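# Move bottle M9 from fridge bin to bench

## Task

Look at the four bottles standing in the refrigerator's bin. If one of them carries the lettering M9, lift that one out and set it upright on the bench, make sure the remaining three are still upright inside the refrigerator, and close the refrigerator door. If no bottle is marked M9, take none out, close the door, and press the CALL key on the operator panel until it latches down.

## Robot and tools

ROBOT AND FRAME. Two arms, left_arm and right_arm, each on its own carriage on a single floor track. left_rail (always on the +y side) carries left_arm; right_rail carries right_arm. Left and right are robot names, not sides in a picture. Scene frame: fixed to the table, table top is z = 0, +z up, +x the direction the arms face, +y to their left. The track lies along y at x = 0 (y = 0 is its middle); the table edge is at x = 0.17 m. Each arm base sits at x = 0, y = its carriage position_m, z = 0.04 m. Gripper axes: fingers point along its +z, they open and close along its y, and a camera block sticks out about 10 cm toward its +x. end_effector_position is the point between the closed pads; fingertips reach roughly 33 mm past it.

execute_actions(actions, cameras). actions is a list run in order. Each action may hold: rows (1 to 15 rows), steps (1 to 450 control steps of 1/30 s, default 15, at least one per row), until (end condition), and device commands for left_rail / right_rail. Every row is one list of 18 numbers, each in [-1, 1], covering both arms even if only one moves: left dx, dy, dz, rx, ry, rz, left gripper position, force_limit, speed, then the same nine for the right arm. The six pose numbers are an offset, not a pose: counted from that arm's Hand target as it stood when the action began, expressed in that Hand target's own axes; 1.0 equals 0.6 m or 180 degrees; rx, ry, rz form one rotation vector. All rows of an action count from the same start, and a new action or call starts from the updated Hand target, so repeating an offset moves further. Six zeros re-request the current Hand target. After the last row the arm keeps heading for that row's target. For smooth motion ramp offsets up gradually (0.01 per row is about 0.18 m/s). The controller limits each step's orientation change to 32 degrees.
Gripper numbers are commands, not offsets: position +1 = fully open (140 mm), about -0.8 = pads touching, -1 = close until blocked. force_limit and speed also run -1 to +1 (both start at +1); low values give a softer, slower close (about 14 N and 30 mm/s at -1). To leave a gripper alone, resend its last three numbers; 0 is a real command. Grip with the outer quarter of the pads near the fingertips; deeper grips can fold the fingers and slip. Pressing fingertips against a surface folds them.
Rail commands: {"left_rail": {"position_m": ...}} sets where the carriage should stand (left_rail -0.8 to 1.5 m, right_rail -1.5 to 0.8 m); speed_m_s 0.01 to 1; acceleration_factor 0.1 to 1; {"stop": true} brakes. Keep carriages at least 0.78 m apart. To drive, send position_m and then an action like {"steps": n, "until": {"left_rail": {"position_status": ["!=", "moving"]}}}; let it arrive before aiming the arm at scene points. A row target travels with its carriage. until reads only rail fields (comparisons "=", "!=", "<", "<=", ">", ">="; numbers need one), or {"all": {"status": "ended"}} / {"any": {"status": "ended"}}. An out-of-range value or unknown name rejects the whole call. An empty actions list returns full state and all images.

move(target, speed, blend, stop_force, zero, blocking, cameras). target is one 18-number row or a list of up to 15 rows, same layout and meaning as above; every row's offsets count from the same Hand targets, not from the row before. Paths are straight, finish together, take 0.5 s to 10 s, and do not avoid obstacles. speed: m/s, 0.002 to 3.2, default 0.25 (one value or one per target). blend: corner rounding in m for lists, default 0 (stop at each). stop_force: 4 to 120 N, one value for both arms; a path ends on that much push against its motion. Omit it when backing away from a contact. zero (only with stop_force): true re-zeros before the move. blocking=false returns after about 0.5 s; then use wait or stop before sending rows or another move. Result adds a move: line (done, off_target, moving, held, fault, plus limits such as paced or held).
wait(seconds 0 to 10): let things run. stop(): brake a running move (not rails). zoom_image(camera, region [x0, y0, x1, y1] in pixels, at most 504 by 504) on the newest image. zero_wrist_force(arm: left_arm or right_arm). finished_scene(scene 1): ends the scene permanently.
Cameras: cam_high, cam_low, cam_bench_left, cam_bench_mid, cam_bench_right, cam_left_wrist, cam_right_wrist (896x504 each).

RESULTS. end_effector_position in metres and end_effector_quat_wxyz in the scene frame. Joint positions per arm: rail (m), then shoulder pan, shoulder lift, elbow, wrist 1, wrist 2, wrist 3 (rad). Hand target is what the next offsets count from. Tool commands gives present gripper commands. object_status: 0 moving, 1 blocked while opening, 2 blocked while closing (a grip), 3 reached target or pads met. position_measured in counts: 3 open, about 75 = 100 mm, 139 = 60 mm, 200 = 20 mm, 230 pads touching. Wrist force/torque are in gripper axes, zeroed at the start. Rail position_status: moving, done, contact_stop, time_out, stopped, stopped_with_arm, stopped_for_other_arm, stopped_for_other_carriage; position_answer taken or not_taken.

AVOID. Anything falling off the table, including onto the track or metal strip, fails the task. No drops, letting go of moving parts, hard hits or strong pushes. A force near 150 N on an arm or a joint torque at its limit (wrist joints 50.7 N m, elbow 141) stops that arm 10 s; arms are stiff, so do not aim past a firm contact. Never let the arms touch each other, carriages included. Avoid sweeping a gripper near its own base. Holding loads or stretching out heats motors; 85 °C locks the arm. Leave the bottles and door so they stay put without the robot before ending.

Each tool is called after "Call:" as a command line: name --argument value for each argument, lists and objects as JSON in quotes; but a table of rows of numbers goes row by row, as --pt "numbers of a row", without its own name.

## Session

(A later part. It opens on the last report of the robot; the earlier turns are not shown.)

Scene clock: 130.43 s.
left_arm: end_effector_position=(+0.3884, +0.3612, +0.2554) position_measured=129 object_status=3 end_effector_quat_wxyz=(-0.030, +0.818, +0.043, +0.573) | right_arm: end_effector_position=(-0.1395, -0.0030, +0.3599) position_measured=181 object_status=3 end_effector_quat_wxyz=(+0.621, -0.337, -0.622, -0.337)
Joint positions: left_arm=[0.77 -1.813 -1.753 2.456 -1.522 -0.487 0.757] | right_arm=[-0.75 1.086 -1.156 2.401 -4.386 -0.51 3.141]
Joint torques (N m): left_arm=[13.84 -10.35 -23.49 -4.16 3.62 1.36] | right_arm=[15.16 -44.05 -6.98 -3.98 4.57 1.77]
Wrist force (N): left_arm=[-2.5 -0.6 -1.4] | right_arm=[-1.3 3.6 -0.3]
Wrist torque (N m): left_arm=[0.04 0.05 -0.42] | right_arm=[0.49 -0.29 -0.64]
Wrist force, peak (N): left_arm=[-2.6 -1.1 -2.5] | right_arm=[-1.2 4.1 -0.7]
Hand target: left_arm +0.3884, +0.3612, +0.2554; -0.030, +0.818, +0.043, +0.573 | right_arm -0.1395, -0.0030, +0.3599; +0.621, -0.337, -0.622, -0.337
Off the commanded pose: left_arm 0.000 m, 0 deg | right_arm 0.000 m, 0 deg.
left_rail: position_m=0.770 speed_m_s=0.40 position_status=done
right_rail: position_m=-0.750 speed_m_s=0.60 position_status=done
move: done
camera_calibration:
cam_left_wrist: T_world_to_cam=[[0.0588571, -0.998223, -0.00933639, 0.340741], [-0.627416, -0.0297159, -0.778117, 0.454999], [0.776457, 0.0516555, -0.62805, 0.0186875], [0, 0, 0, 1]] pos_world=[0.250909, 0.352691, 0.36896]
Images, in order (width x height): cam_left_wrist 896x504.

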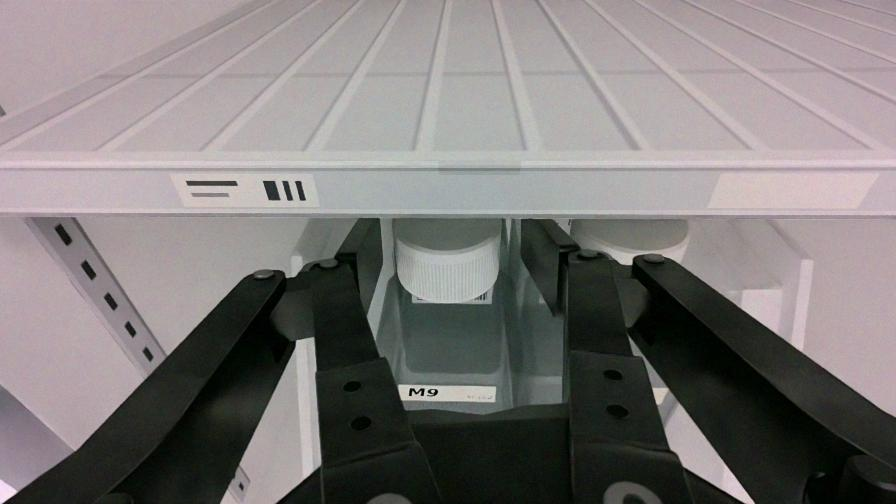

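Call:
move --target '[0,0,-0.0067,0,0,0,0,0.3,-0.5, 0,0,0,0,0,0,-0.414,0.3,0]' --speed 0.05

Call:
move --target '[0,0,0,0,0,0,-1,0.5,-1, 0,0,0,0,0,0,-0.414,0.3,0]' --speed 0.05

Call:
wait --seconds 1.0 --cameras '["cam_left_wrist"]'

Scene clock: 131.80 s.
left_arm: end_effector_position=(+0.3846, +0.3608, +0.2568) position_measured=129 object_status=3 end_effector_quat_wxyz=(-0.030, +0.818, +0.043, +0.573) | right_arm: end_effector_position=(-0.1395, -0.0030, +0.3599) position_measured=181 object_status=3 end_effector_quat_wxyz=(+0.621, -0.337, -0.622, -0.337)
Joint positions: left_arm=[0.77 -1.822 -1.755 2.453 -1.504 -0.493 0.744] | right_arm=[-0.75 1.086 -1.156 2.401 -4.386 -0.51 3.141]
Joint torques (N m): left_arm=[-6.3 -26.03 -49.75 0.23 0.3 -2.07] | right_arm=[16.13 -44.56 -6.93 -3.79 4.47 1.51]
Wrist force (N): left_arm=[-2.8 -1.4 -1.4] | right_arm=[-1.5 3.7 -0.5]
Wrist torque (N m): left_arm=[-0.12 0.13 -0.12] | right_arm=[0.53 -0.25 -0.64]
Wrist force, peak (N): left_arm=[-3.3 -0.7 -1.9] | right_arm=[-1.4 4.0 -0.6]
Hand target: left_arm +0.3846, +0.3608, +0.2568; -0.030, +0.818, +0.043, +0.573 | right_arm -0.1395, -0.0030, +0.3599; +0.621, -0.337, -0.622, -0.337
Off the commanded pose: left_arm 0.000 m, 0 deg | right_arm 0.000 m, 0 deg.
left_rail: position_m=0.770 speed_m_s=0.40 position_status=done
right_rail: position_m=-0.750 speed_m_s=0.60 position_status=done
move: done

Scene clock: 133.07 s.
left_arm: end_effector_position=(+0.3846, +0.3608, +0.2568) position_measured=161 object_status=0 end_effector_quat_wxyz=(-0.030, +0.818, +0.043, +0.573) | right_arm: end_effector_position=(-0.1395, -0.0030, +0.3599) position_measured=181 object_status=3 end_effector_quat_wxyz=(+0.621, -0.337, -0.622, -0.337)
Joint positions: left_arm=[0.77 -1.822 -1.756 2.453 -1.504 -0.493 0.744] | right_arm=[-0.75 1.086 -1.156 2.401 -4.386 -0.51 3.141]
Joint torques (N m): left_arm=[-6.51 -27.47 -49.79 -1.96 2.41 -1.97] | right_arm=[12.83 -44.22 -7.59 -3.81 4.31 1.64]
Wrist force (N): left_arm=[-2.8 -1.8 -2.4] | right_arm=[-1.2 4.0 0.0]
Wrist torque (N m): left_arm=[-0.03 0.08 -0.13] | right_arm=[0.57 -0.32 -0.64]
Wrist force, peak (N): left_arm=[-5.6 -1.5 -0.8] | right_arm=[-1.3 4.1 -0.6]
Hand target: left_arm +0.3846, +0.3608, +0.2568; -0.030, +0.818, +0.043, +0.573 | right_arm -0.1395, -0.0030, +0.3599; +0.621, -0.337, -0.622, -0.337
Off the commanded pose: left_arm 0.000 m, 0 deg | right_arm 0.000 m, 0 deg.
left_rail: position_m=0.770 speed_m_s=0.40 position_status=done
right_rail: position_m=-0.750 speed_m_s=0.60 position_status=done
move: done

Scene clock: 134.07 s.
left_arm: end_effector_position=(+0.3846, +0.3608, +0.2568) position_measured=161 object_status=2 end_effector_quat_wxyz=(-0.030, +0.818, +0.043, +0.573) | right_arm: end_effector_position=(-0.1395, -0.0030, +0.3599) position_measured=181 object_status=3 end_effector_quat_wxyz=(+0.621, -0.337, -0.622, -0.337)
Joint positions: left_arm=[0.77 -1.822 -1.756 2.453 -1.504 -0.493 0.744] | right_arm=[-0.75 1.086 -1.156 2.401 -4.386 -0.51 3.141]
Joint torques (N m): left_arm=[-5.68 -27.03 -48.13 -3.01 4.08 -1.39] | right_arm=[16.64 -43.09 -6.93 -3.71 4.25 1.41]
Wrist force (N): left_arm=[-2.5 -2.0 -2.2] | right_arm=[-1.1 3.8 -0.3]
Wrist torque (N m): left_arm=[-0.05 0.00 -0.12] | right_arm=[0.52 -0.32 -0.64]
Wrist force, peak (N): left_arm=[-3.1 -1.7 -2.6] | right_arm=[-1.7 3.9 -0.4]
Hand target: left_arm +0.3846, +0.3608, +0.2568; -0.030, +0.818, +0.043, +0.573 | right_arm -0.1395, -0.0030, +0.3599; +0.621, -0.337, -0.622, -0.337
Tool commands: left_gripper/position=-1.0 left_gripper/force_limit=+0.5 left_gripper/speed=-1.0 right_gripper/position=-0.414 right_gripper/force_limit=+0.3 right_gripper/speed=+0.0
Off the commanded pose: left_arm 0.000 m, 0 deg | right_arm 0.000 m, 0 deg.
left_rail: position_m=0.770 speed_m_s=0.40 position_status=done
right_rail: position_m=-0.750 speed_m_s=0.60 position_status=done
wait: 1.00 s
camera_calibration:
cam_left_wrist: T_world_to_cam=[[0.0588571, -0.998223, -0.00933639, 0.340579], [-0.627416, -0.0297159, -0.778117, 0.453692], [0.776457, 0.0516555, -0.62805, 0.0225379], [0, 0, 0, 1]] pos_world=[0.247109, 0.352291, 0.37036]
Images, in order (width x height): cam_left_wrist 896x504.

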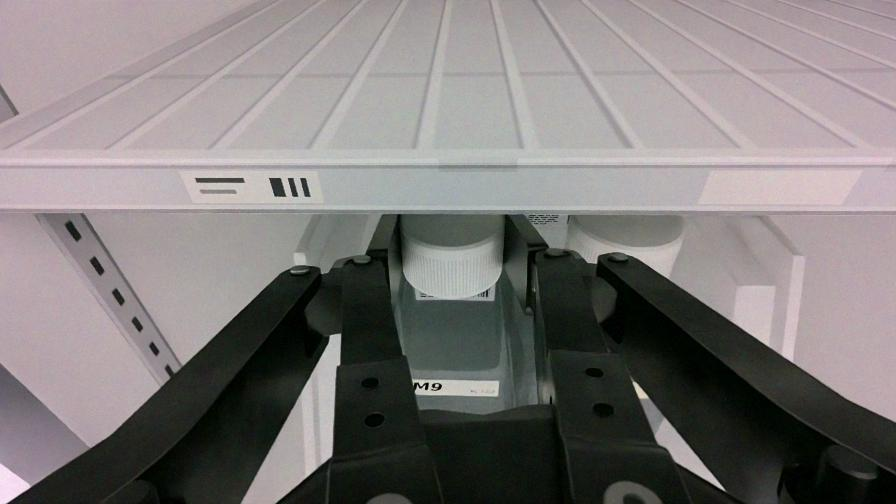

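Call:
move --target '[0,0,0,0,0,0,-0.98,1,-1, 0,0,0,0,0,0,-0.414,0.3,0]' --speed 0.03

Call:
move --target '[0.0125,0,-0.0046,0,0,0,-0.98,1,-1, 0,0,0,0,0,0,-0.414,0.3,0]' --speed 0.03 --cameras '["cam_left_wrist"]'

Scene clock: 137.53 s.
left_arm: end_effector_position=(+0.3846, +0.3608, +0.2568) position_measured=162 object_status=2 end_effector_quat_wxyz=(-0.030, +0.818, +0.043, +0.573) | right_arm: end_effector_position=(-0.1395, -0.0030, +0.3599) position_measured=181 object_status=3 end_effector_quat_wxyz=(+0.621, -0.337, -0.622, -0.337)
Joint positions: left_arm=[0.77 -1.822 -1.756 2.453 -1.504 -0.493 0.744] | right_arm=[-0.75 1.086 -1.156 2.401 -4.386 -0.51 3.141]
Joint torques (N m): left_arm=[-5.46 -24.85 -48.54 -3.1 3.85 -0.66] | right_arm=[13.67 -45.33 -7.54 -4.09 4.22 1.24]
Wrist force (N): left_arm=[-1.9 -2.0 -2.3] | right_arm=[-1.3 3.6 -0.4]
Wrist torque (N m): left_arm=[-0.01 0.03 -0.12] | right_arm=[0.46 -0.30 -0.64]
Wrist force, peak (N): left_arm=[-3.3 -1.8 -2.5] | right_arm=[-1.4 4.2 -0.4]
Hand target: left_arm +0.3846, +0.3608, +0.2568; -0.030, +0.818, +0.043, +0.573 | right_arm -0.1395, -0.0030, +0.3599; +0.621, -0.337, -0.622, -0.337
Off the commanded pose: left_arm 0.000 m, 0 deg | right_arm 0.000 m, 0 deg.
left_rail: position_m=0.770 speed_m_s=0.40 position_status=done
right_rail: position_m=-0.750 speed_m_s=0.60 position_status=done
move: done

Scene clock: 138.33 s.
left_arm: end_effector_position=(+0.3846, +0.3608, +0.2647) position_measured=162 object_status=2 end_effector_quat_wxyz=(-0.030, +0.818, +0.043, +0.573) | right_arm: end_effector_position=(-0.1395, -0.0030, +0.3599) position_measured=181 object_status=3 end_effector_quat_wxyz=(+0.621, -0.337, -0.622, -0.337)
Joint positions: left_arm=[0.77 -1.822 -1.768 2.444 -1.483 -0.493 0.744] | right_arm=[-0.75 1.086 -1.156 2.401 -4.386 -0.51 3.141]
Joint torques (N m): left_arm=[-7.02 -27.68 -51.3 -0.27 2.16 -2.45] | right_arm=[16.08 -42.32 -7.35 -3.78 4.17 1.21]
Wrist force (N): left_arm=[-5.9 -0.7 -0.2] | right_arm=[-0.8 3.7 -0.2]
Wrist torque (N m): left_arm=[0.02 -0.04 -0.13] | right_arm=[0.52 -0.33 -0.64]
Wrist force, peak (N): left_arm=[-6.8 -0.8 -0.6] | right_arm=[-1.3 4.0 -0.5]
Hand target: left_arm +0.3846, +0.3608, +0.2648; -0.030, +0.818, +0.043, +0.573 | right_arm -0.1395, -0.0030, +0.3599; +0.621, -0.337, -0.622, -0.337
Off the commanded pose: left_arm 0.000 m, 0 deg | right_arm 0.000 m, 0 deg.
left_rail: position_m=0.770 speed_m_s=0.40 position_status=done
right_rail: position_m=-0.750 speed_m_s=0.60 position_status=done
move: done
camera_calibration:
cam_left_wrist: T_world_to_cam=[[0.0587945, -0.998226, -0.00941405, 0.340699], [-0.627423, -0.0296163, -0.778116, 0.459883], [0.776456, 0.0516555, -0.628051, 0.0275627], [0, 0, 0, 1]] pos_world=[0.247109, 0.352291, 0.37836]
Images, in order (width x height): cam_left_wrist 896x504.

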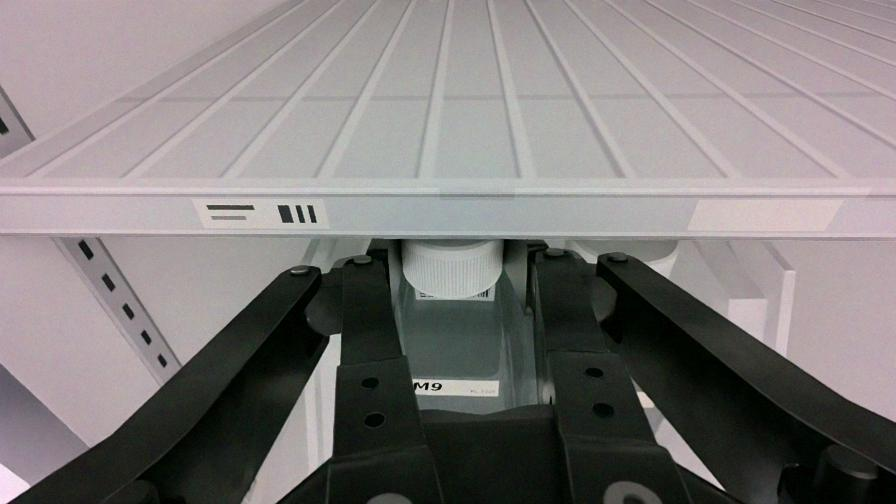

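Call:
move --pt "0.0 0.0 -0.0264 0 0.0278 0 -0.98 1 -1 0 0 0 0 0 0 -0.414 0.3 0" --pt "0.0012 -0.005 -0.0529 0 0.0556 0 -0.98 1 -1 0 0 0 0 0 0 -0.414 0.3 0" --speed 0.05 --blend '[0.005, 0]' --cameras '["cam_left_wrist", "cam_low", "cam_bench_left"]'

Scene clock: 142.97 s.
left_arm: end_effector_position=(+0.3549, +0.3607, +0.2763) position_measured=162 object_status=2 end_effector_quat_wxyz=(-0.034, +0.765, +0.040, +0.642) | right_arm: end_effector_position=(-0.1395, -0.0030, +0.3599) position_measured=181 object_status=3 end_effector_quat_wxyz=(+0.621, -0.337, -0.622, -0.337)
Joint positions: left_arm=[0.77 -1.925 -1.666 2.403 -1.115 -0.489 0.337] | right_arm=[-0.75 1.086 -1.156 2.401 -4.386 -0.51 3.141]
Joint torques (N m): left_arm=[-7.74 -15.18 -48.58 2.7 -0.19 -2.62] | right_arm=[14.55 -44.37 -7.2 -3.9 4.45 1.2]
Wrist force (N): left_arm=[-6.8 -1.3 -0.9] | right_arm=[-0.9 4.0 -0.4]
Wrist torque (N m): left_arm=[-0.14 0.03 -0.09] | right_arm=[0.59 -0.30 -0.64]
Wrist force, peak (N): left_arm=[-7.1 -1.5 -1.1] | right_arm=[-1.0 4.2 -0.2]
Hand target: left_arm +0.3548, +0.3607, +0.2763; -0.034, +0.765, +0.040, +0.642 | right_arm -0.1395, -0.0030, +0.3599; +0.621, -0.337, -0.622, -0.337
Off the commanded pose: left_arm 0.000 m, 0 deg | right_arm 0.000 m, 0 deg.
left_rail: position_m=0.770 speed_m_s=0.40 position_status=done
right_rail: position_m=-0.750 speed_m_s=0.60 position_status=done
move: done
camera_calibration:
cam_left_wrist: T_world_to_cam=[[0.0610817, -0.997985, -0.0171835, 0.343654], [-0.483563, -0.0145273, -0.875189, 0.420555], [0.873176, 0.0617673, -0.483476, -0.0200796], [0, 0, 0, 1]] pos_world=[0.199907, 0.350312, 0.364262]
Images, in order (width x height): cam_low 896x504, cam_bench_left 896x504, cam_left_wrist 896x504.

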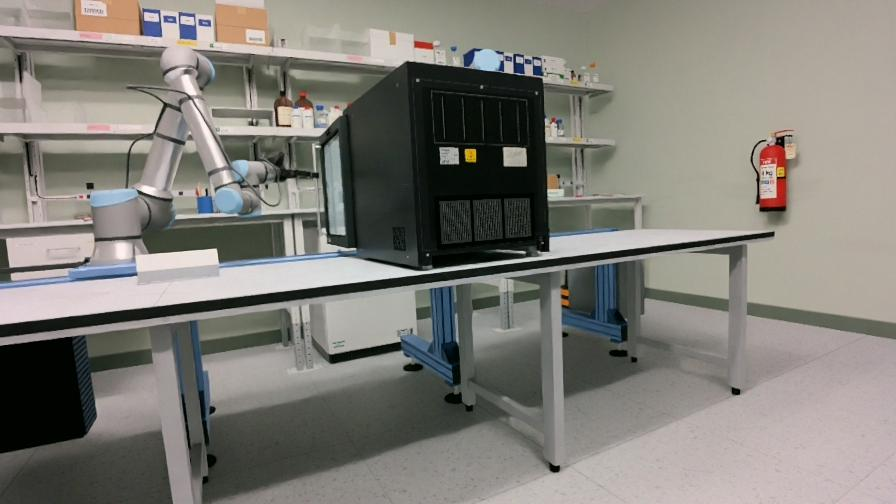

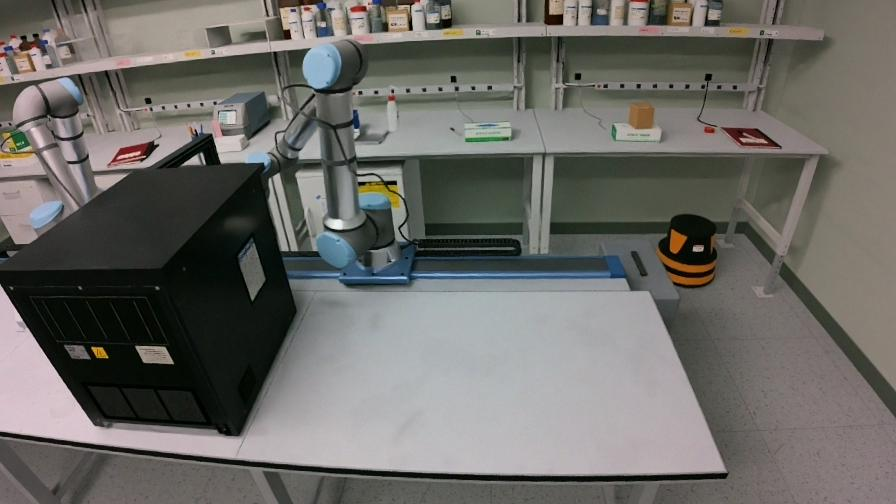

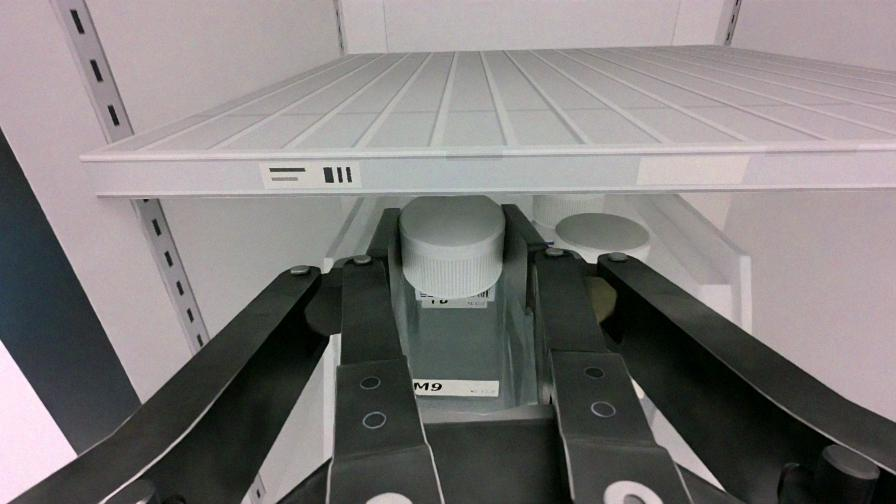

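Call:
move --pt "-0.0028 -0.0017 -0.02365 0 0.0278 0 -0.98 1 -1 0 0 0 0 0 0 -0.414 0.3 0" --pt "-0.00905 -0.0017 -0.04598 0 0.0556 0 -0.98 1 -1 0 0 0 0 0 0 -0.414 0.3 0" --pt "-0.01551 -0.0017 -0.06701 0 0.0833 0 -0.98 1 -1 0 0 0 0 0 0 -0.414 0.3 0" --speed 0.05 --blend '[0.005, 0.005, 0]' --cameras '["cam_left_wrist"]'

Scene clock: 147.60 s.
left_arm: end_effector_position=(+0.3138, +0.3574, +0.2741) position_measured=162 object_status=2 end_effector_quat_wxyz=(-0.039, +0.675, +0.035, +0.736) | right_arm: end_effector_position=(-0.1395, -0.0030, +0.3599) position_measured=181 object_status=3 end_effector_quat_wxyz=(+0.621, -0.337, -0.622, -0.337)
Joint positions: left_arm=[0.77 -2.022 -1.41 2.354 -0.78 -0.562 -0.14] | right_arm=[-0.75 1.086 -1.156 2.401 -4.386 -0.51 3.141]
Joint torques (N m): left_arm=[-8.45 -26.03 -36.92 5.27 -2.97 -1.9] | right_arm=[15.86 -44.96 -7.04 -3.78 4.11 0.71]
Wrist force (N): left_arm=[-6.3 -0.1 -3.0] | right_arm=[-1.3 3.7 -0.5]
Wrist torque (N m): left_arm=[0.15 -0.27 -0.12] | right_arm=[0.51 -0.22 -0.64]
Wrist force, peak (N): left_arm=[-6.9 -0.9 -2.8] | right_arm=[-0.9 4.2 -0.5]
Hand target: left_arm +0.3137, +0.3574, +0.2741; -0.039, +0.675, +0.035, +0.736 | right_arm -0.1395, -0.0030, +0.3599; +0.621, -0.337, -0.622, -0.337
Off the commanded pose: left_arm 0.000 m, 0 deg | right_arm 0.000 m, 0 deg.
left_rail: position_m=0.770 speed_m_s=0.40 position_status=done
right_rail: position_m=-0.750 speed_m_s=0.60 position_status=done
move: done
camera_calibration:
cam_left_wrist: T_world_to_cam=[[0.0670531, -0.997362, -0.0278021, 0.343687], [-0.242056, 0.0107715, -0.970203, 0.339914], [0.967943, 0.0717848, -0.240695, -0.0849278], [0, 0, 0, 1]] pos_world=[0.141438, 0.345215, 0.318899]
Images, in order (width x height): cam_left_wrist 896x504.

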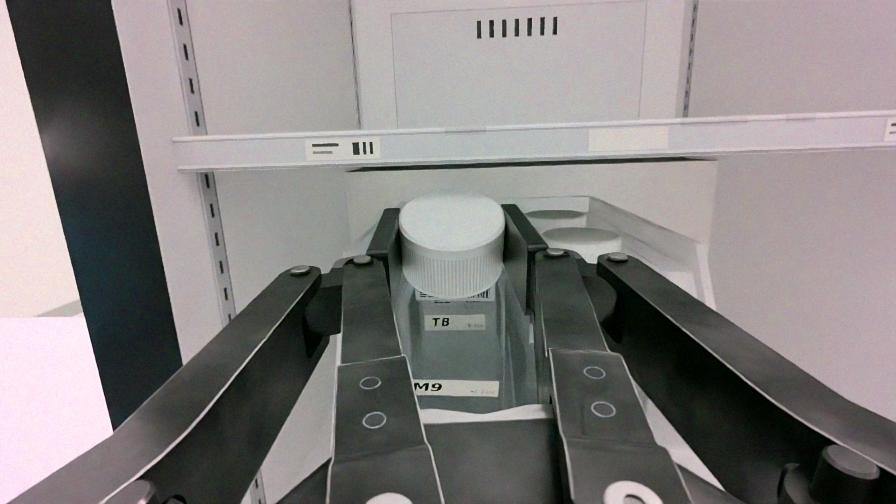

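Call:
zoom_image --camera "cam_left_wrist" --region '[380, 180, 560, 420]'

Scaled by 2.100 from the camera's 896x504 image, which has a finer 1280x720 frame.

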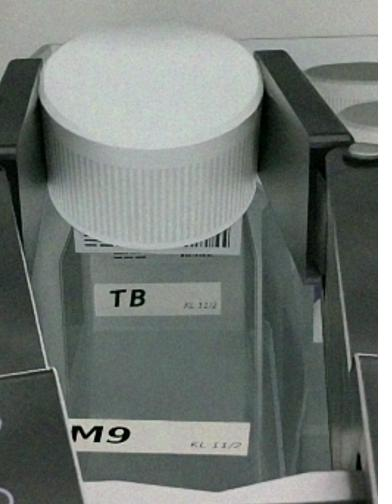

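Call:
move --pt "-0.00183 0 -0.02116 0 0.0278 0 -0.98 1 -1 0 0 0 0 0 0 -0.414 0.3 0" --pt "0.00086 0 -0.04041 0 0.0556 0 -0.98 1 -1 0 0 0 0 0 0 -0.414 0.3 0" --pt "0.0079 0 -0.0578 0 0.0833 0 -0.98 1 -1 0 0 0 0 0 0 -0.414 0.3 0" --pt "0.0125 0 -0.0738 0 0.1111 0 -0.98 1 -1 0 0 0 0 0 0 -0.414 0.3 0" --speed 0.06 --blend '[0.004, 0.004, 0.004, 0]' --cameras '["cam_left_wrist"]'

Scene clock: 152.63 s.
left_arm: end_effector_position=(+0.2692, +0.3527, +0.2777) position_measured=162 object_status=2 end_effector_quat_wxyz=(-0.044, +0.537, +0.028, +0.842) | right_arm: end_effector_position=(-0.1395, -0.0030, +0.3599) position_measured=181 object_status=3 end_effector_quat_wxyz=(+0.621, -0.337, -0.622, -0.337)
Joint positions: left_arm=[0.77 -2.051 -1.076 2.285 -0.507 -0.714 -0.568] | right_arm=[-0.75 1.086 -1.156 2.401 -4.386 -0.51 3.141]
Joint torques (N m): left_arm=[16.55 -40.46 -23.74 7.95 -3.89 -2.08] | right_arm=[15.41 -44.04 -6.98 -3.77 4.09 0.3]
Wrist force (N): left_arm=[-5.7 0.0 -3.4] | right_arm=[-0.8 3.9 -0.5]
Wrist torque (N m): left_arm=[0.20 -0.39 -0.19] | right_arm=[0.52 -0.32 -0.64]
Wrist force, peak (N): left_arm=[-7.2 -0.8 -2.4] | right_arm=[-0.9 4.2 -0.7]
Hand target: left_arm +0.2692, +0.3527, +0.2777; -0.044, +0.536, +0.028, +0.842 | right_arm -0.1395, -0.0030, +0.3599; +0.621, -0.337, -0.622, -0.337
Off the commanded pose: left_arm 0.000 m, 0 deg | right_arm 0.000 m, 0 deg.
left_rail: position_m=0.770 speed_m_s=0.40 position_status=done
right_rail: position_m=-0.750 speed_m_s=0.60 position_status=done
move: done
camera_calibration:
cam_left_wrist: T_world_to_cam=[[0.0787946, -0.996128, -0.0389804, 0.341669], [0.102307, 0.0469757, -0.993643, 0.233737], [0.991627, 0.0743057, 0.105612, -0.144026], [0, 0, 0, 1]] pos_world=[0.0919857, 0.340068, 0.260781]
Images, in order (width x height): cam_left_wrist 896x504.

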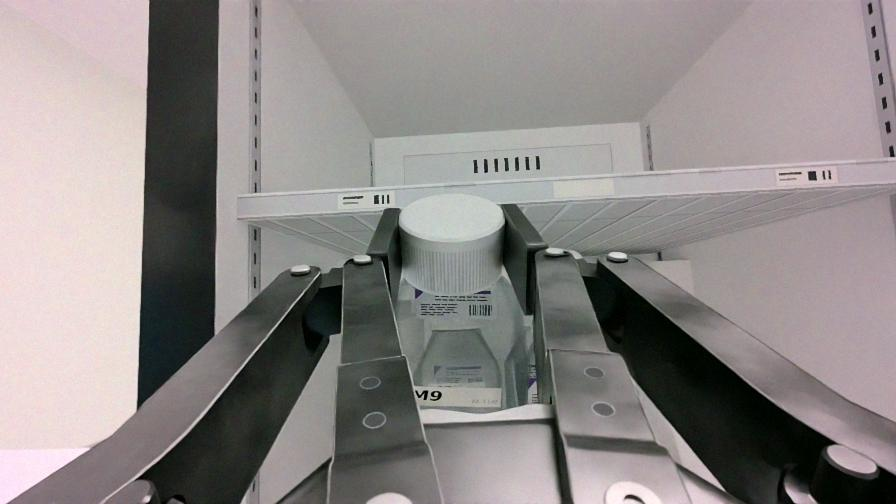

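Call:
move --pt "0.11074 -0.0087 -0.04031 0 0 0 -0.98 1 -1 0 0 0 0 0 0 -0.414 0.3 0" --pt "0.28076 -0.04 -0.29332 0 -0.25 0 -0.98 1 -1 0 0 0 0 0 0 -0.414 0.3 0" --speed '[0.08, 0.18]' --blend '[0.01, 0]' --cameras '["cam_left_wrist", "cam_bench_left", "cam_high"]'

Scene clock: 157.30 s.
left_arm: end_effector_position=(+0.0373, +0.3525, +0.3560) position_measured=162 object_status=2 end_effector_quat_wxyz=(-0.030, +0.818, +0.043, +0.573) | right_arm: end_effector_position=(-0.1395, -0.0030, +0.3599) position_measured=181 object_status=3 end_effector_quat_wxyz=(+0.621, -0.337, -0.622, -0.337)
Joint positions: left_arm=[0.77 -2.462 -1.67 2.119 -0.858 -1.034 0.218] | right_arm=[-0.75 1.086 -1.156 2.401 -4.386 -0.51 3.141]
Joint torques (N m): left_arm=[-8.49 -40.61 -52.7 -0.58 -0.94 1.48] | right_arm=[15.27 -43.19 -7.75 -3.61 3.75 0.07]
Wrist force (N): left_arm=[-6.6 -0.8 -0.3] | right_arm=[-0.9 4.2 -0.4]
Wrist torque (N m): left_arm=[-0.03 0.33 -0.38] | right_arm=[0.58 -0.30 -0.64]
Wrist force, peak (N): left_arm=[-7.1 -1.1 -1.8] | right_arm=[-0.9 4.4 -0.4]
Hand target: left_arm +0.0373, +0.3525, +0.3560; -0.030, +0.818, +0.043, +0.573 | right_arm -0.1395, -0.0030, +0.3599; +0.621, -0.337, -0.622, -0.337
Off the commanded pose: left_arm 0.000 m, 0 deg | right_arm 0.000 m, 0 deg.
left_rail: position_m=0.770 speed_m_s=0.40 position_status=done
right_rail: position_m=-0.750 speed_m_s=0.60 position_status=done
move: done
camera_calibration:
cam_left_wrist: T_world_to_cam=[[0.0587996, -0.998226, -0.00940197, 0.353686], [-0.627252, -0.0296177, -0.778253, 0.312703], [0.776593, 0.0516584, -0.627881, 0.354803], [0, 0, 0, 1]] pos_world=[-0.100191, 0.343991, 0.469461]
Images, in order (width x height): cam_high 896x504, cam_bench_left 896x504, cam_left_wrist 896x504.

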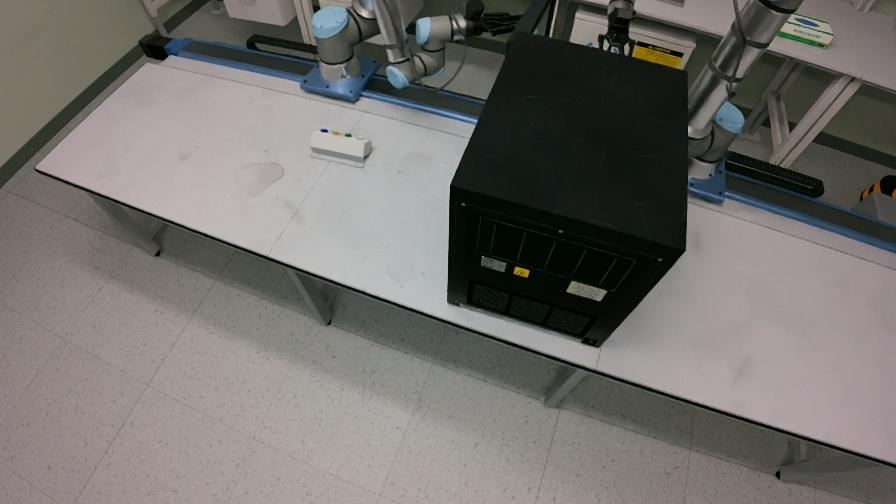

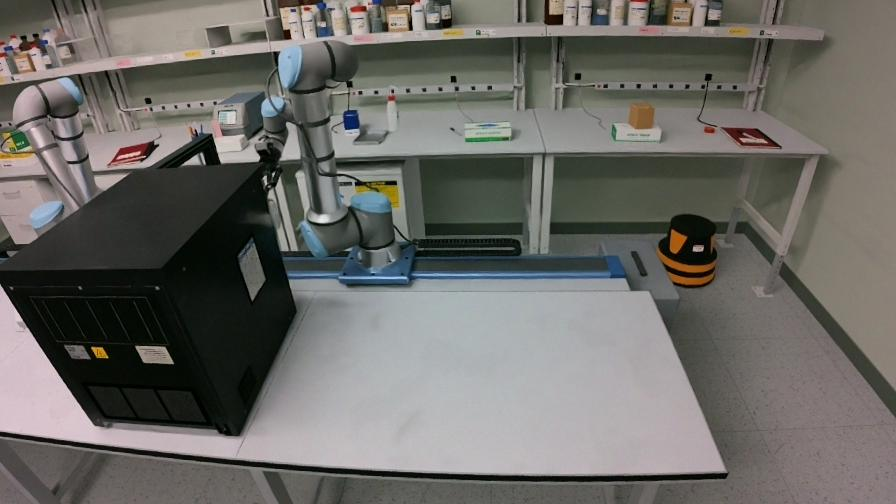

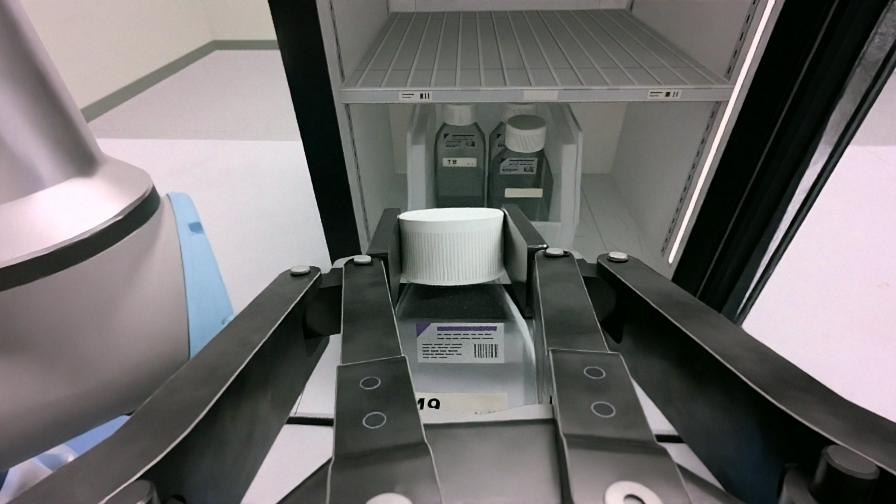

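Call:
execute_actions --actions '[{"left_rail": {"position_m": 1.30, "speed_m_s": 0.5, "acceleration_factor": 0.3}, "steps": 200, "until": {"left_rail": {"position_status": ["!=", "moving"]}}}]' --cameras '["cam_left_wrist", "cam_bench_left"]'

Scene clock: 160.57 s.
left_arm: end_effector_position=(+0.0373, +0.8825, +0.3560) position_measured=162 object_status=2 end_effector_quat_wxyz=(-0.030, +0.818, +0.043, +0.573) | right_arm: end_effector_position=(-0.1395, -0.0030, +0.3599) position_measured=181 object_status=3 end_effector_quat_wxyz=(+0.621, -0.337, -0.622, -0.337)
Joint positions: left_arm=[1.3 -2.462 -1.67 2.119 -0.858 -1.034 0.218] | right_arm=[-0.75 1.086 -1.156 2.401 -4.386 -0.51 3.141]
Joint torques (N m): left_arm=[-1.8 -25.51 -39.62 2.62 1.53 0.87] | right_arm=[15.24 -44.79 -7.77 -3.98 4.25 0.15]
Wrist force (N): left_arm=[-6.0 -1.0 -0.3] | right_arm=[-1.1 4.2 -0.3]
Wrist torque (N m): left_arm=[-0.08 0.20 -0.37] | right_arm=[0.59 -0.27 -0.65]
Wrist force, peak (N): left_arm=[-6.5 -1.9 0.0] | right_arm=[-1.0 4.4 -0.4]
Hand target: left_arm +0.0373, +0.8825, +0.3560; -0.030, +0.818, +0.043, +0.573 | right_arm -0.1395, -0.0030, +0.3599; +0.621, -0.337, -0.622, -0.337
Tool commands: left_gripper/position=-0.98 left_gripper/force_limit=+1.0 left_gripper/speed=-1.0 right_gripper/position=-0.414 right_gripper/force_limit=+0.3 right_gripper/speed=+0.0
Off the commanded pose: left_arm 0.000 m, 0 deg | right_arm 0.000 m, 0 deg.
left_rail: position_m=1.300 speed_m_s=0.50 position_status=done
right_rail: position_m=-0.750 speed_m_s=0.60 position_status=done
camera_calibration:
cam_left_wrist: T_world_to_cam=[[0.0588561, -0.998223, -0.00933762, 0.882719], [-0.627416, -0.0297143, -0.778117, 0.328481], [0.776457, 0.0516555, -0.62805, 0.327555], [0, 0, 0, 1]] pos_world=[-0.100191, 0.873991, 0.46956]
Images, in order (width x height): cam_bench_left 896x504, cam_left_wrist 896x504.

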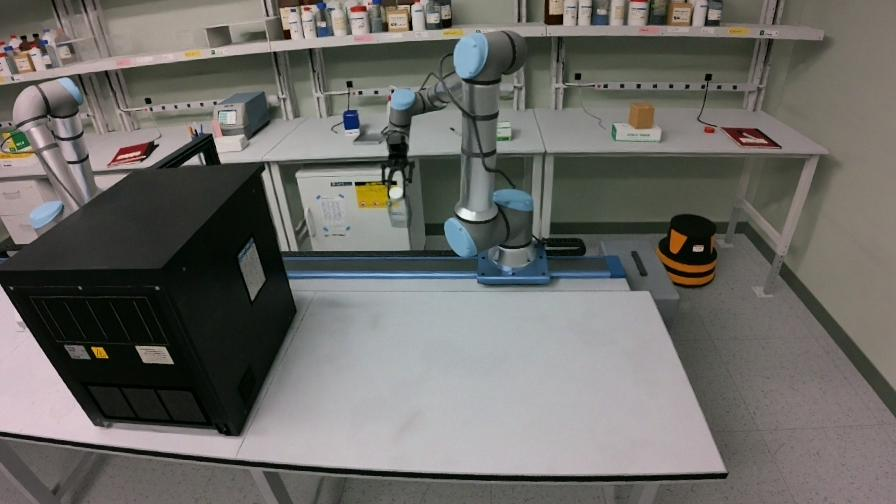

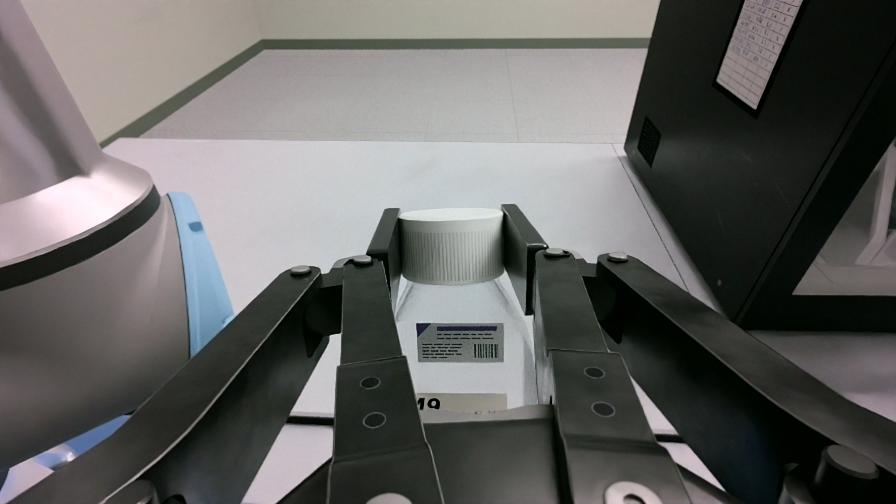

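Call:
move --pt "-0.0152 0.0012 0.1124 0 0 0 -0.98 1 -1 0 0.0511 0.0894 -0.0222 0 0 -0.414 0.3 0" --pt "-0.0303 0.0023 0.2248 0 0 0 -0.98 1 -1 0 0.1319 0.1894 -0.05 0 0 -0.414 0.3 0" --pt "-0.0455 0.0035 0.3371 0 0 0 -0.98 1 -1 0 0.2286 0.2734 -0.0778 0 0 -0.414 0.3 0" --pt "-0.0606 0.0046 0.4495 0 0 0 -0.98 1 -1 0 0.3385 0.3396 -0.1056 0 0 -0.414 0.3 0" --pt "-0.0758 0.0058 0.5619 0 0 0 -0.98 1 -1 0 0.4581 0.3857 -0.1389 0 0 -0.414 0.3 0" --pt "-0.0758 0.0058 0.5619 0 0 0 -0.98 1 -1 0 0.5831 0.4105 -0.1833 0 0 -0.414 0.3 0" --pt "-0.0758 0.0058 0.5619 0 0 0 -0.98 1 -1 0 0.7101 0.4133 -0.2389 0 0 -0.414 0.3 0" --pt "-0.0758 0.0058 0.5619 0 0 0 -0.98 1 -1 0 0.8356 0.3942 -0.2944 0 0 -0.414 0.3 0" --speed '[0.15, 0.15, 0.15, 0.15, 0.15, 0.15, 0.15, 0.12]' --blend '[0.015, 0.015, 0.015, 0.015, 0.015, 0.015, 0.015, 0]' --cameras '["cam_left_wrist", "cam_right_wrist", "cam_bench_left", "cam_high"]'

Scene clock: 167.63 s.
left_arm: end_effector_position=(+0.3373, +0.9105, +0.1980) position_measured=162 object_status=2 end_effector_quat_wxyz=(-0.030, +0.818, +0.043, +0.573) | right_arm: end_effector_position=(+0.1519, +0.4686, +0.3599) position_measured=181 object_status=3 end_effector_quat_wxyz=(-0.406, +0.579, +0.406, +0.579)
Joint positions: left_arm=[1.3 -1.95 -1.695 2.52 -1.489 -0.588 0.577] | right_arm=[-0.75 1.336 -0.722 1.461 -3.881 -1.684 3.141]
Joint torques (N m): left_arm=[15.75 -10.32 -19.54 -3.19 3.96 1.34] | right_arm=[18.38 -91.26 -44.79 -0.95 -1.71 -2.58]
Wrist force (N): left_arm=[-5.8 -0.6 -0.3] | right_arm=[-0.5 3.3 -1.4]
Wrist torque (N m): left_arm=[0.02 0.13 -0.34] | right_arm=[0.13 -0.36 -0.70]
Wrist force, peak (N): left_arm=[-6.6 -1.0 -2.1] | right_arm=[0.3 38.7 -28.2]
Hand target: left_arm +0.3373, +0.9105, +0.1980; -0.030, +0.818, +0.043, +0.573 | right_arm +0.1518, +0.4686, +0.3599; -0.406, +0.579, +0.406, +0.579
Off the commanded pose: left_arm 0.000 m, 0 deg | right_arm 0.000 m, 0 deg.
left_rail: position_m=1.300 speed_m_s=0.50 position_status=done
right_rail: position_m=-0.750 speed_m_s=0.60 position_status=done
move: done
camera_calibration:
cam_left_wrist: T_world_to_cam=[[0.0588571, -0.998223, -0.00933639, 0.891537], [-0.627416, -0.0297159, -0.778117, 0.394597], [0.776457, 0.0516555, -0.62805, -0.00606002], [0, 0, 0, 1]] pos_world=[0.199809, 0.901991, 0.31156]
cam_right_wrist: T_world_to_cam=[[0.957421, -0.288683, -0.00263323, 0.00710418], [-0.0971223, -0.313491, -0.944611, 0.502612], [0.271868, 0.904647, -0.328181, -0.166777], [0, 0, 0, 1]] pos_world=[0.0873543, 0.310489, 0.420058]
Images, in order (width x height): cam_high 896x504, cam_bench_left 896x504, cam_left_wrist 896x504, cam_right_wrist 896x504.

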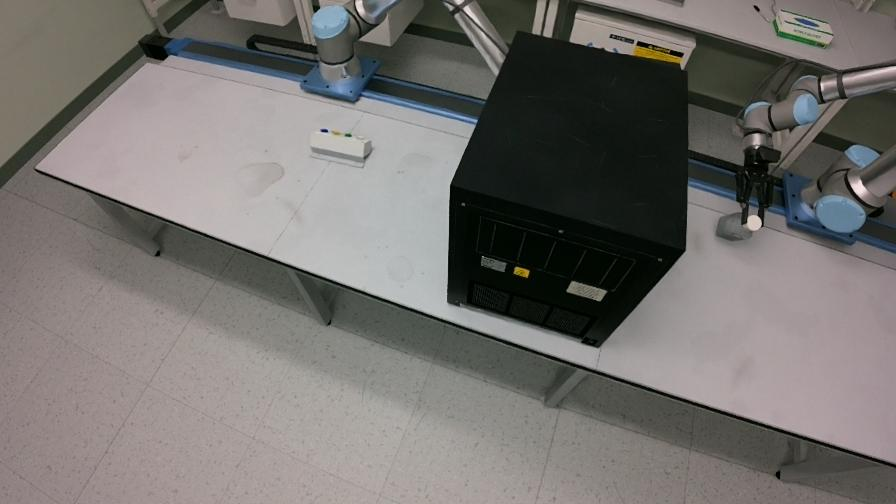

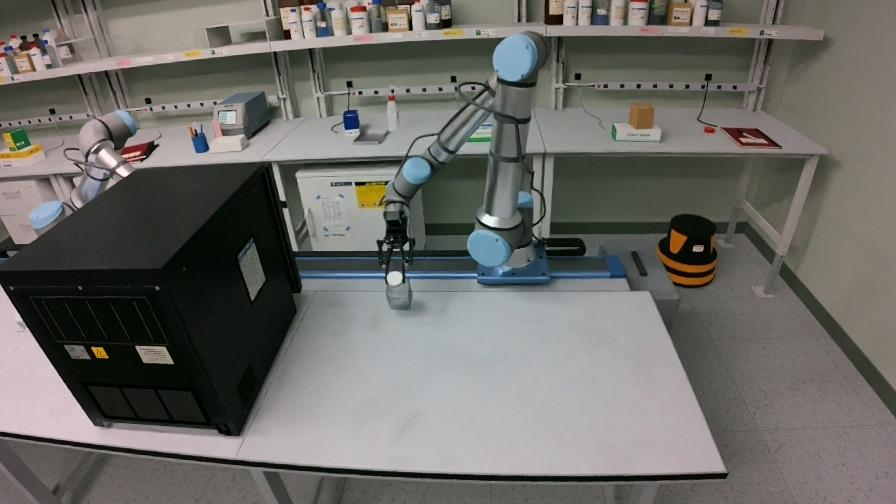

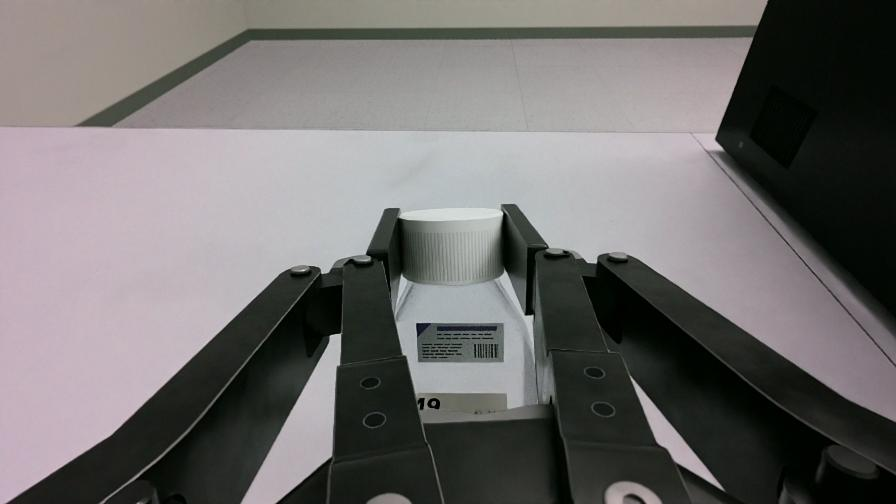

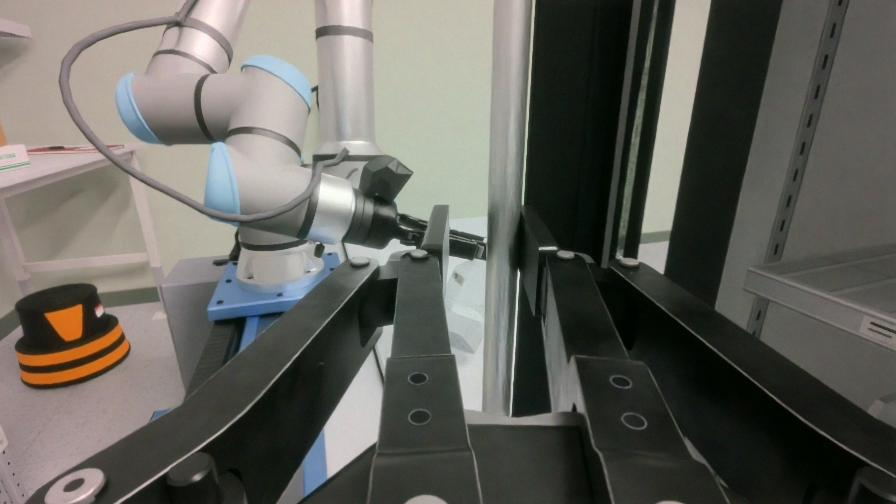

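Call:
move --pt "-0.0313 0 0.0114 0 0 0 -0.98 1 -1 0 0.0516 0.0381 -0.0278 0 0 -0.414 0.3 0" --pt "-0.0626 0 0.0228 0 0 0 -0.98 1 -1 0 0.1056 0.0716 -0.0556 0 0 -0.414 0.3 0" --speed 0.03 --stop_force 8 --cameras '["cam_left_wrist", "cam_right_wrist", "cam_bench_left"]'

Scene clock: 172.13 s.
left_arm: end_effector_position=(+0.3373, +0.9105, +0.1716) position_measured=162 object_status=2 end_effector_quat_wxyz=(-0.030, +0.818, +0.043, +0.573) | right_arm: end_effector_position=(+0.2260, +0.4874, +0.3599) position_measured=181 object_status=3 end_effector_quat_wxyz=(-0.354, +0.612, +0.354, +0.612)
Joint positions: left_arm=[1.3 -1.95 -1.637 2.543 -1.569 -0.588 0.577] | right_arm=[-0.75 1.326 -0.664 1.342 -3.819 -1.849 3.141]
Joint torques (N m): left_arm=[-6.31 -30.19 -42.38 0.56 2.44 -1.07] | right_arm=[-8.85 -98.97 -44.66 -1.35 -3.19 -2.69]
Wrist force (N): left_arm=[-3.0 -0.8 -1.9] | right_arm=[0.3 -0.7 0.6]
Wrist torque (N m): left_arm=[0.12 -0.02 -0.20] | right_arm=[0.20 -0.49 -0.72]
Wrist force, peak (N): left_arm=[12.9 0.5 -4.0] | right_arm=[-0.4 9.2 7.4]
Hand target: left_arm +0.3373, +0.9105, +0.1716; -0.030, +0.818, +0.043, +0.573 (not the last commanded pose) | right_arm +0.2260, +0.4874, +0.3599; -0.354, +0.612, +0.354, +0.612
Off the commanded pose: left_arm 0.014 m, 0 deg | right_arm 0.000 m, 0 deg.
left_rail: position_m=1.300 speed_m_s=0.50 position_status=done
right_rail: position_m=-0.750 speed_m_s=0.60 position_status=done
move: contact (left_arm)
camera_calibration:
cam_left_wrist: T_world_to_cam=[[0.0588571, -0.998223, -0.00933639, 0.89129], [-0.627416, -0.0297159, -0.778117, 0.374055], [0.776457, 0.0516555, -0.62805, -0.0226405], [0, 0, 0, 1]] pos_world=[0.199809, 0.901991, 0.28516]
cam_right_wrist: T_world_to_cam=[[0.892637, -0.450768, -0.00262302, 0.0350981], [-0.150152, -0.291844, -0.944606, 0.517149], [0.425033, 0.843585, -0.328195, -0.208826], [0, 0, 0, 1]] pos_world=[0.135079, 0.34291, 0.420059]
Images, in order (width x height): cam_bench_left 896x504, cam_left_wrist 896x504, cam_right_wrist 896x504.

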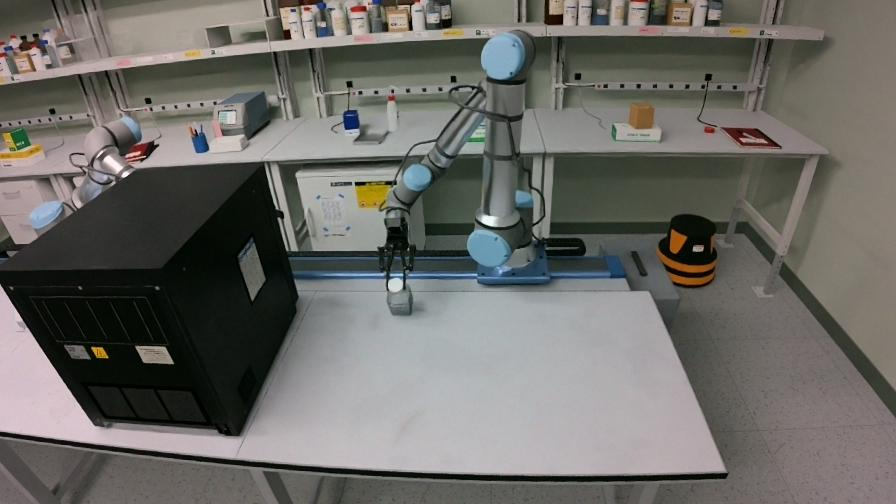

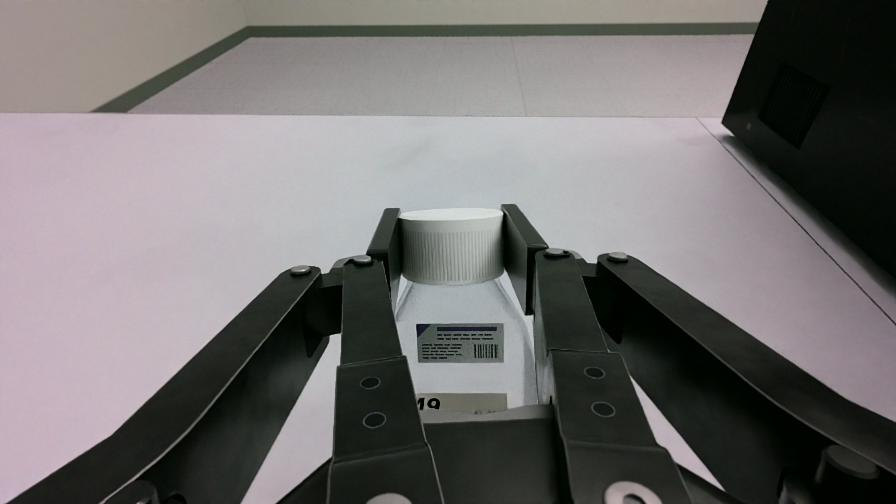

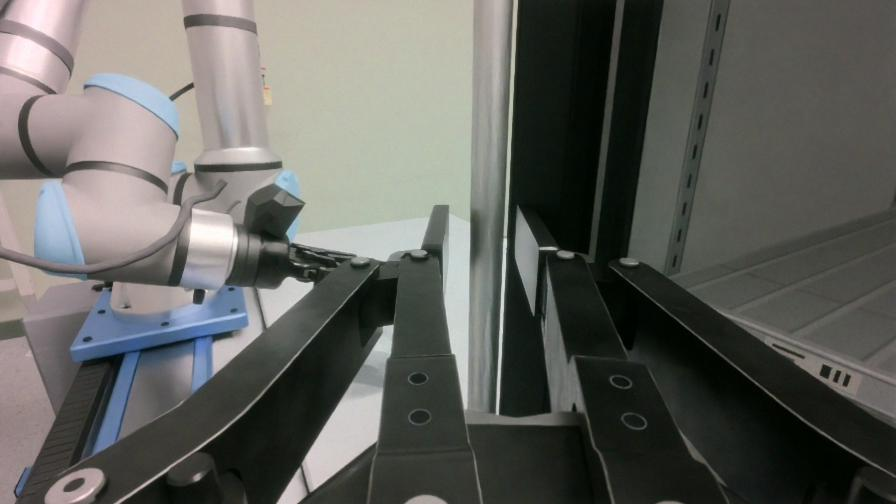

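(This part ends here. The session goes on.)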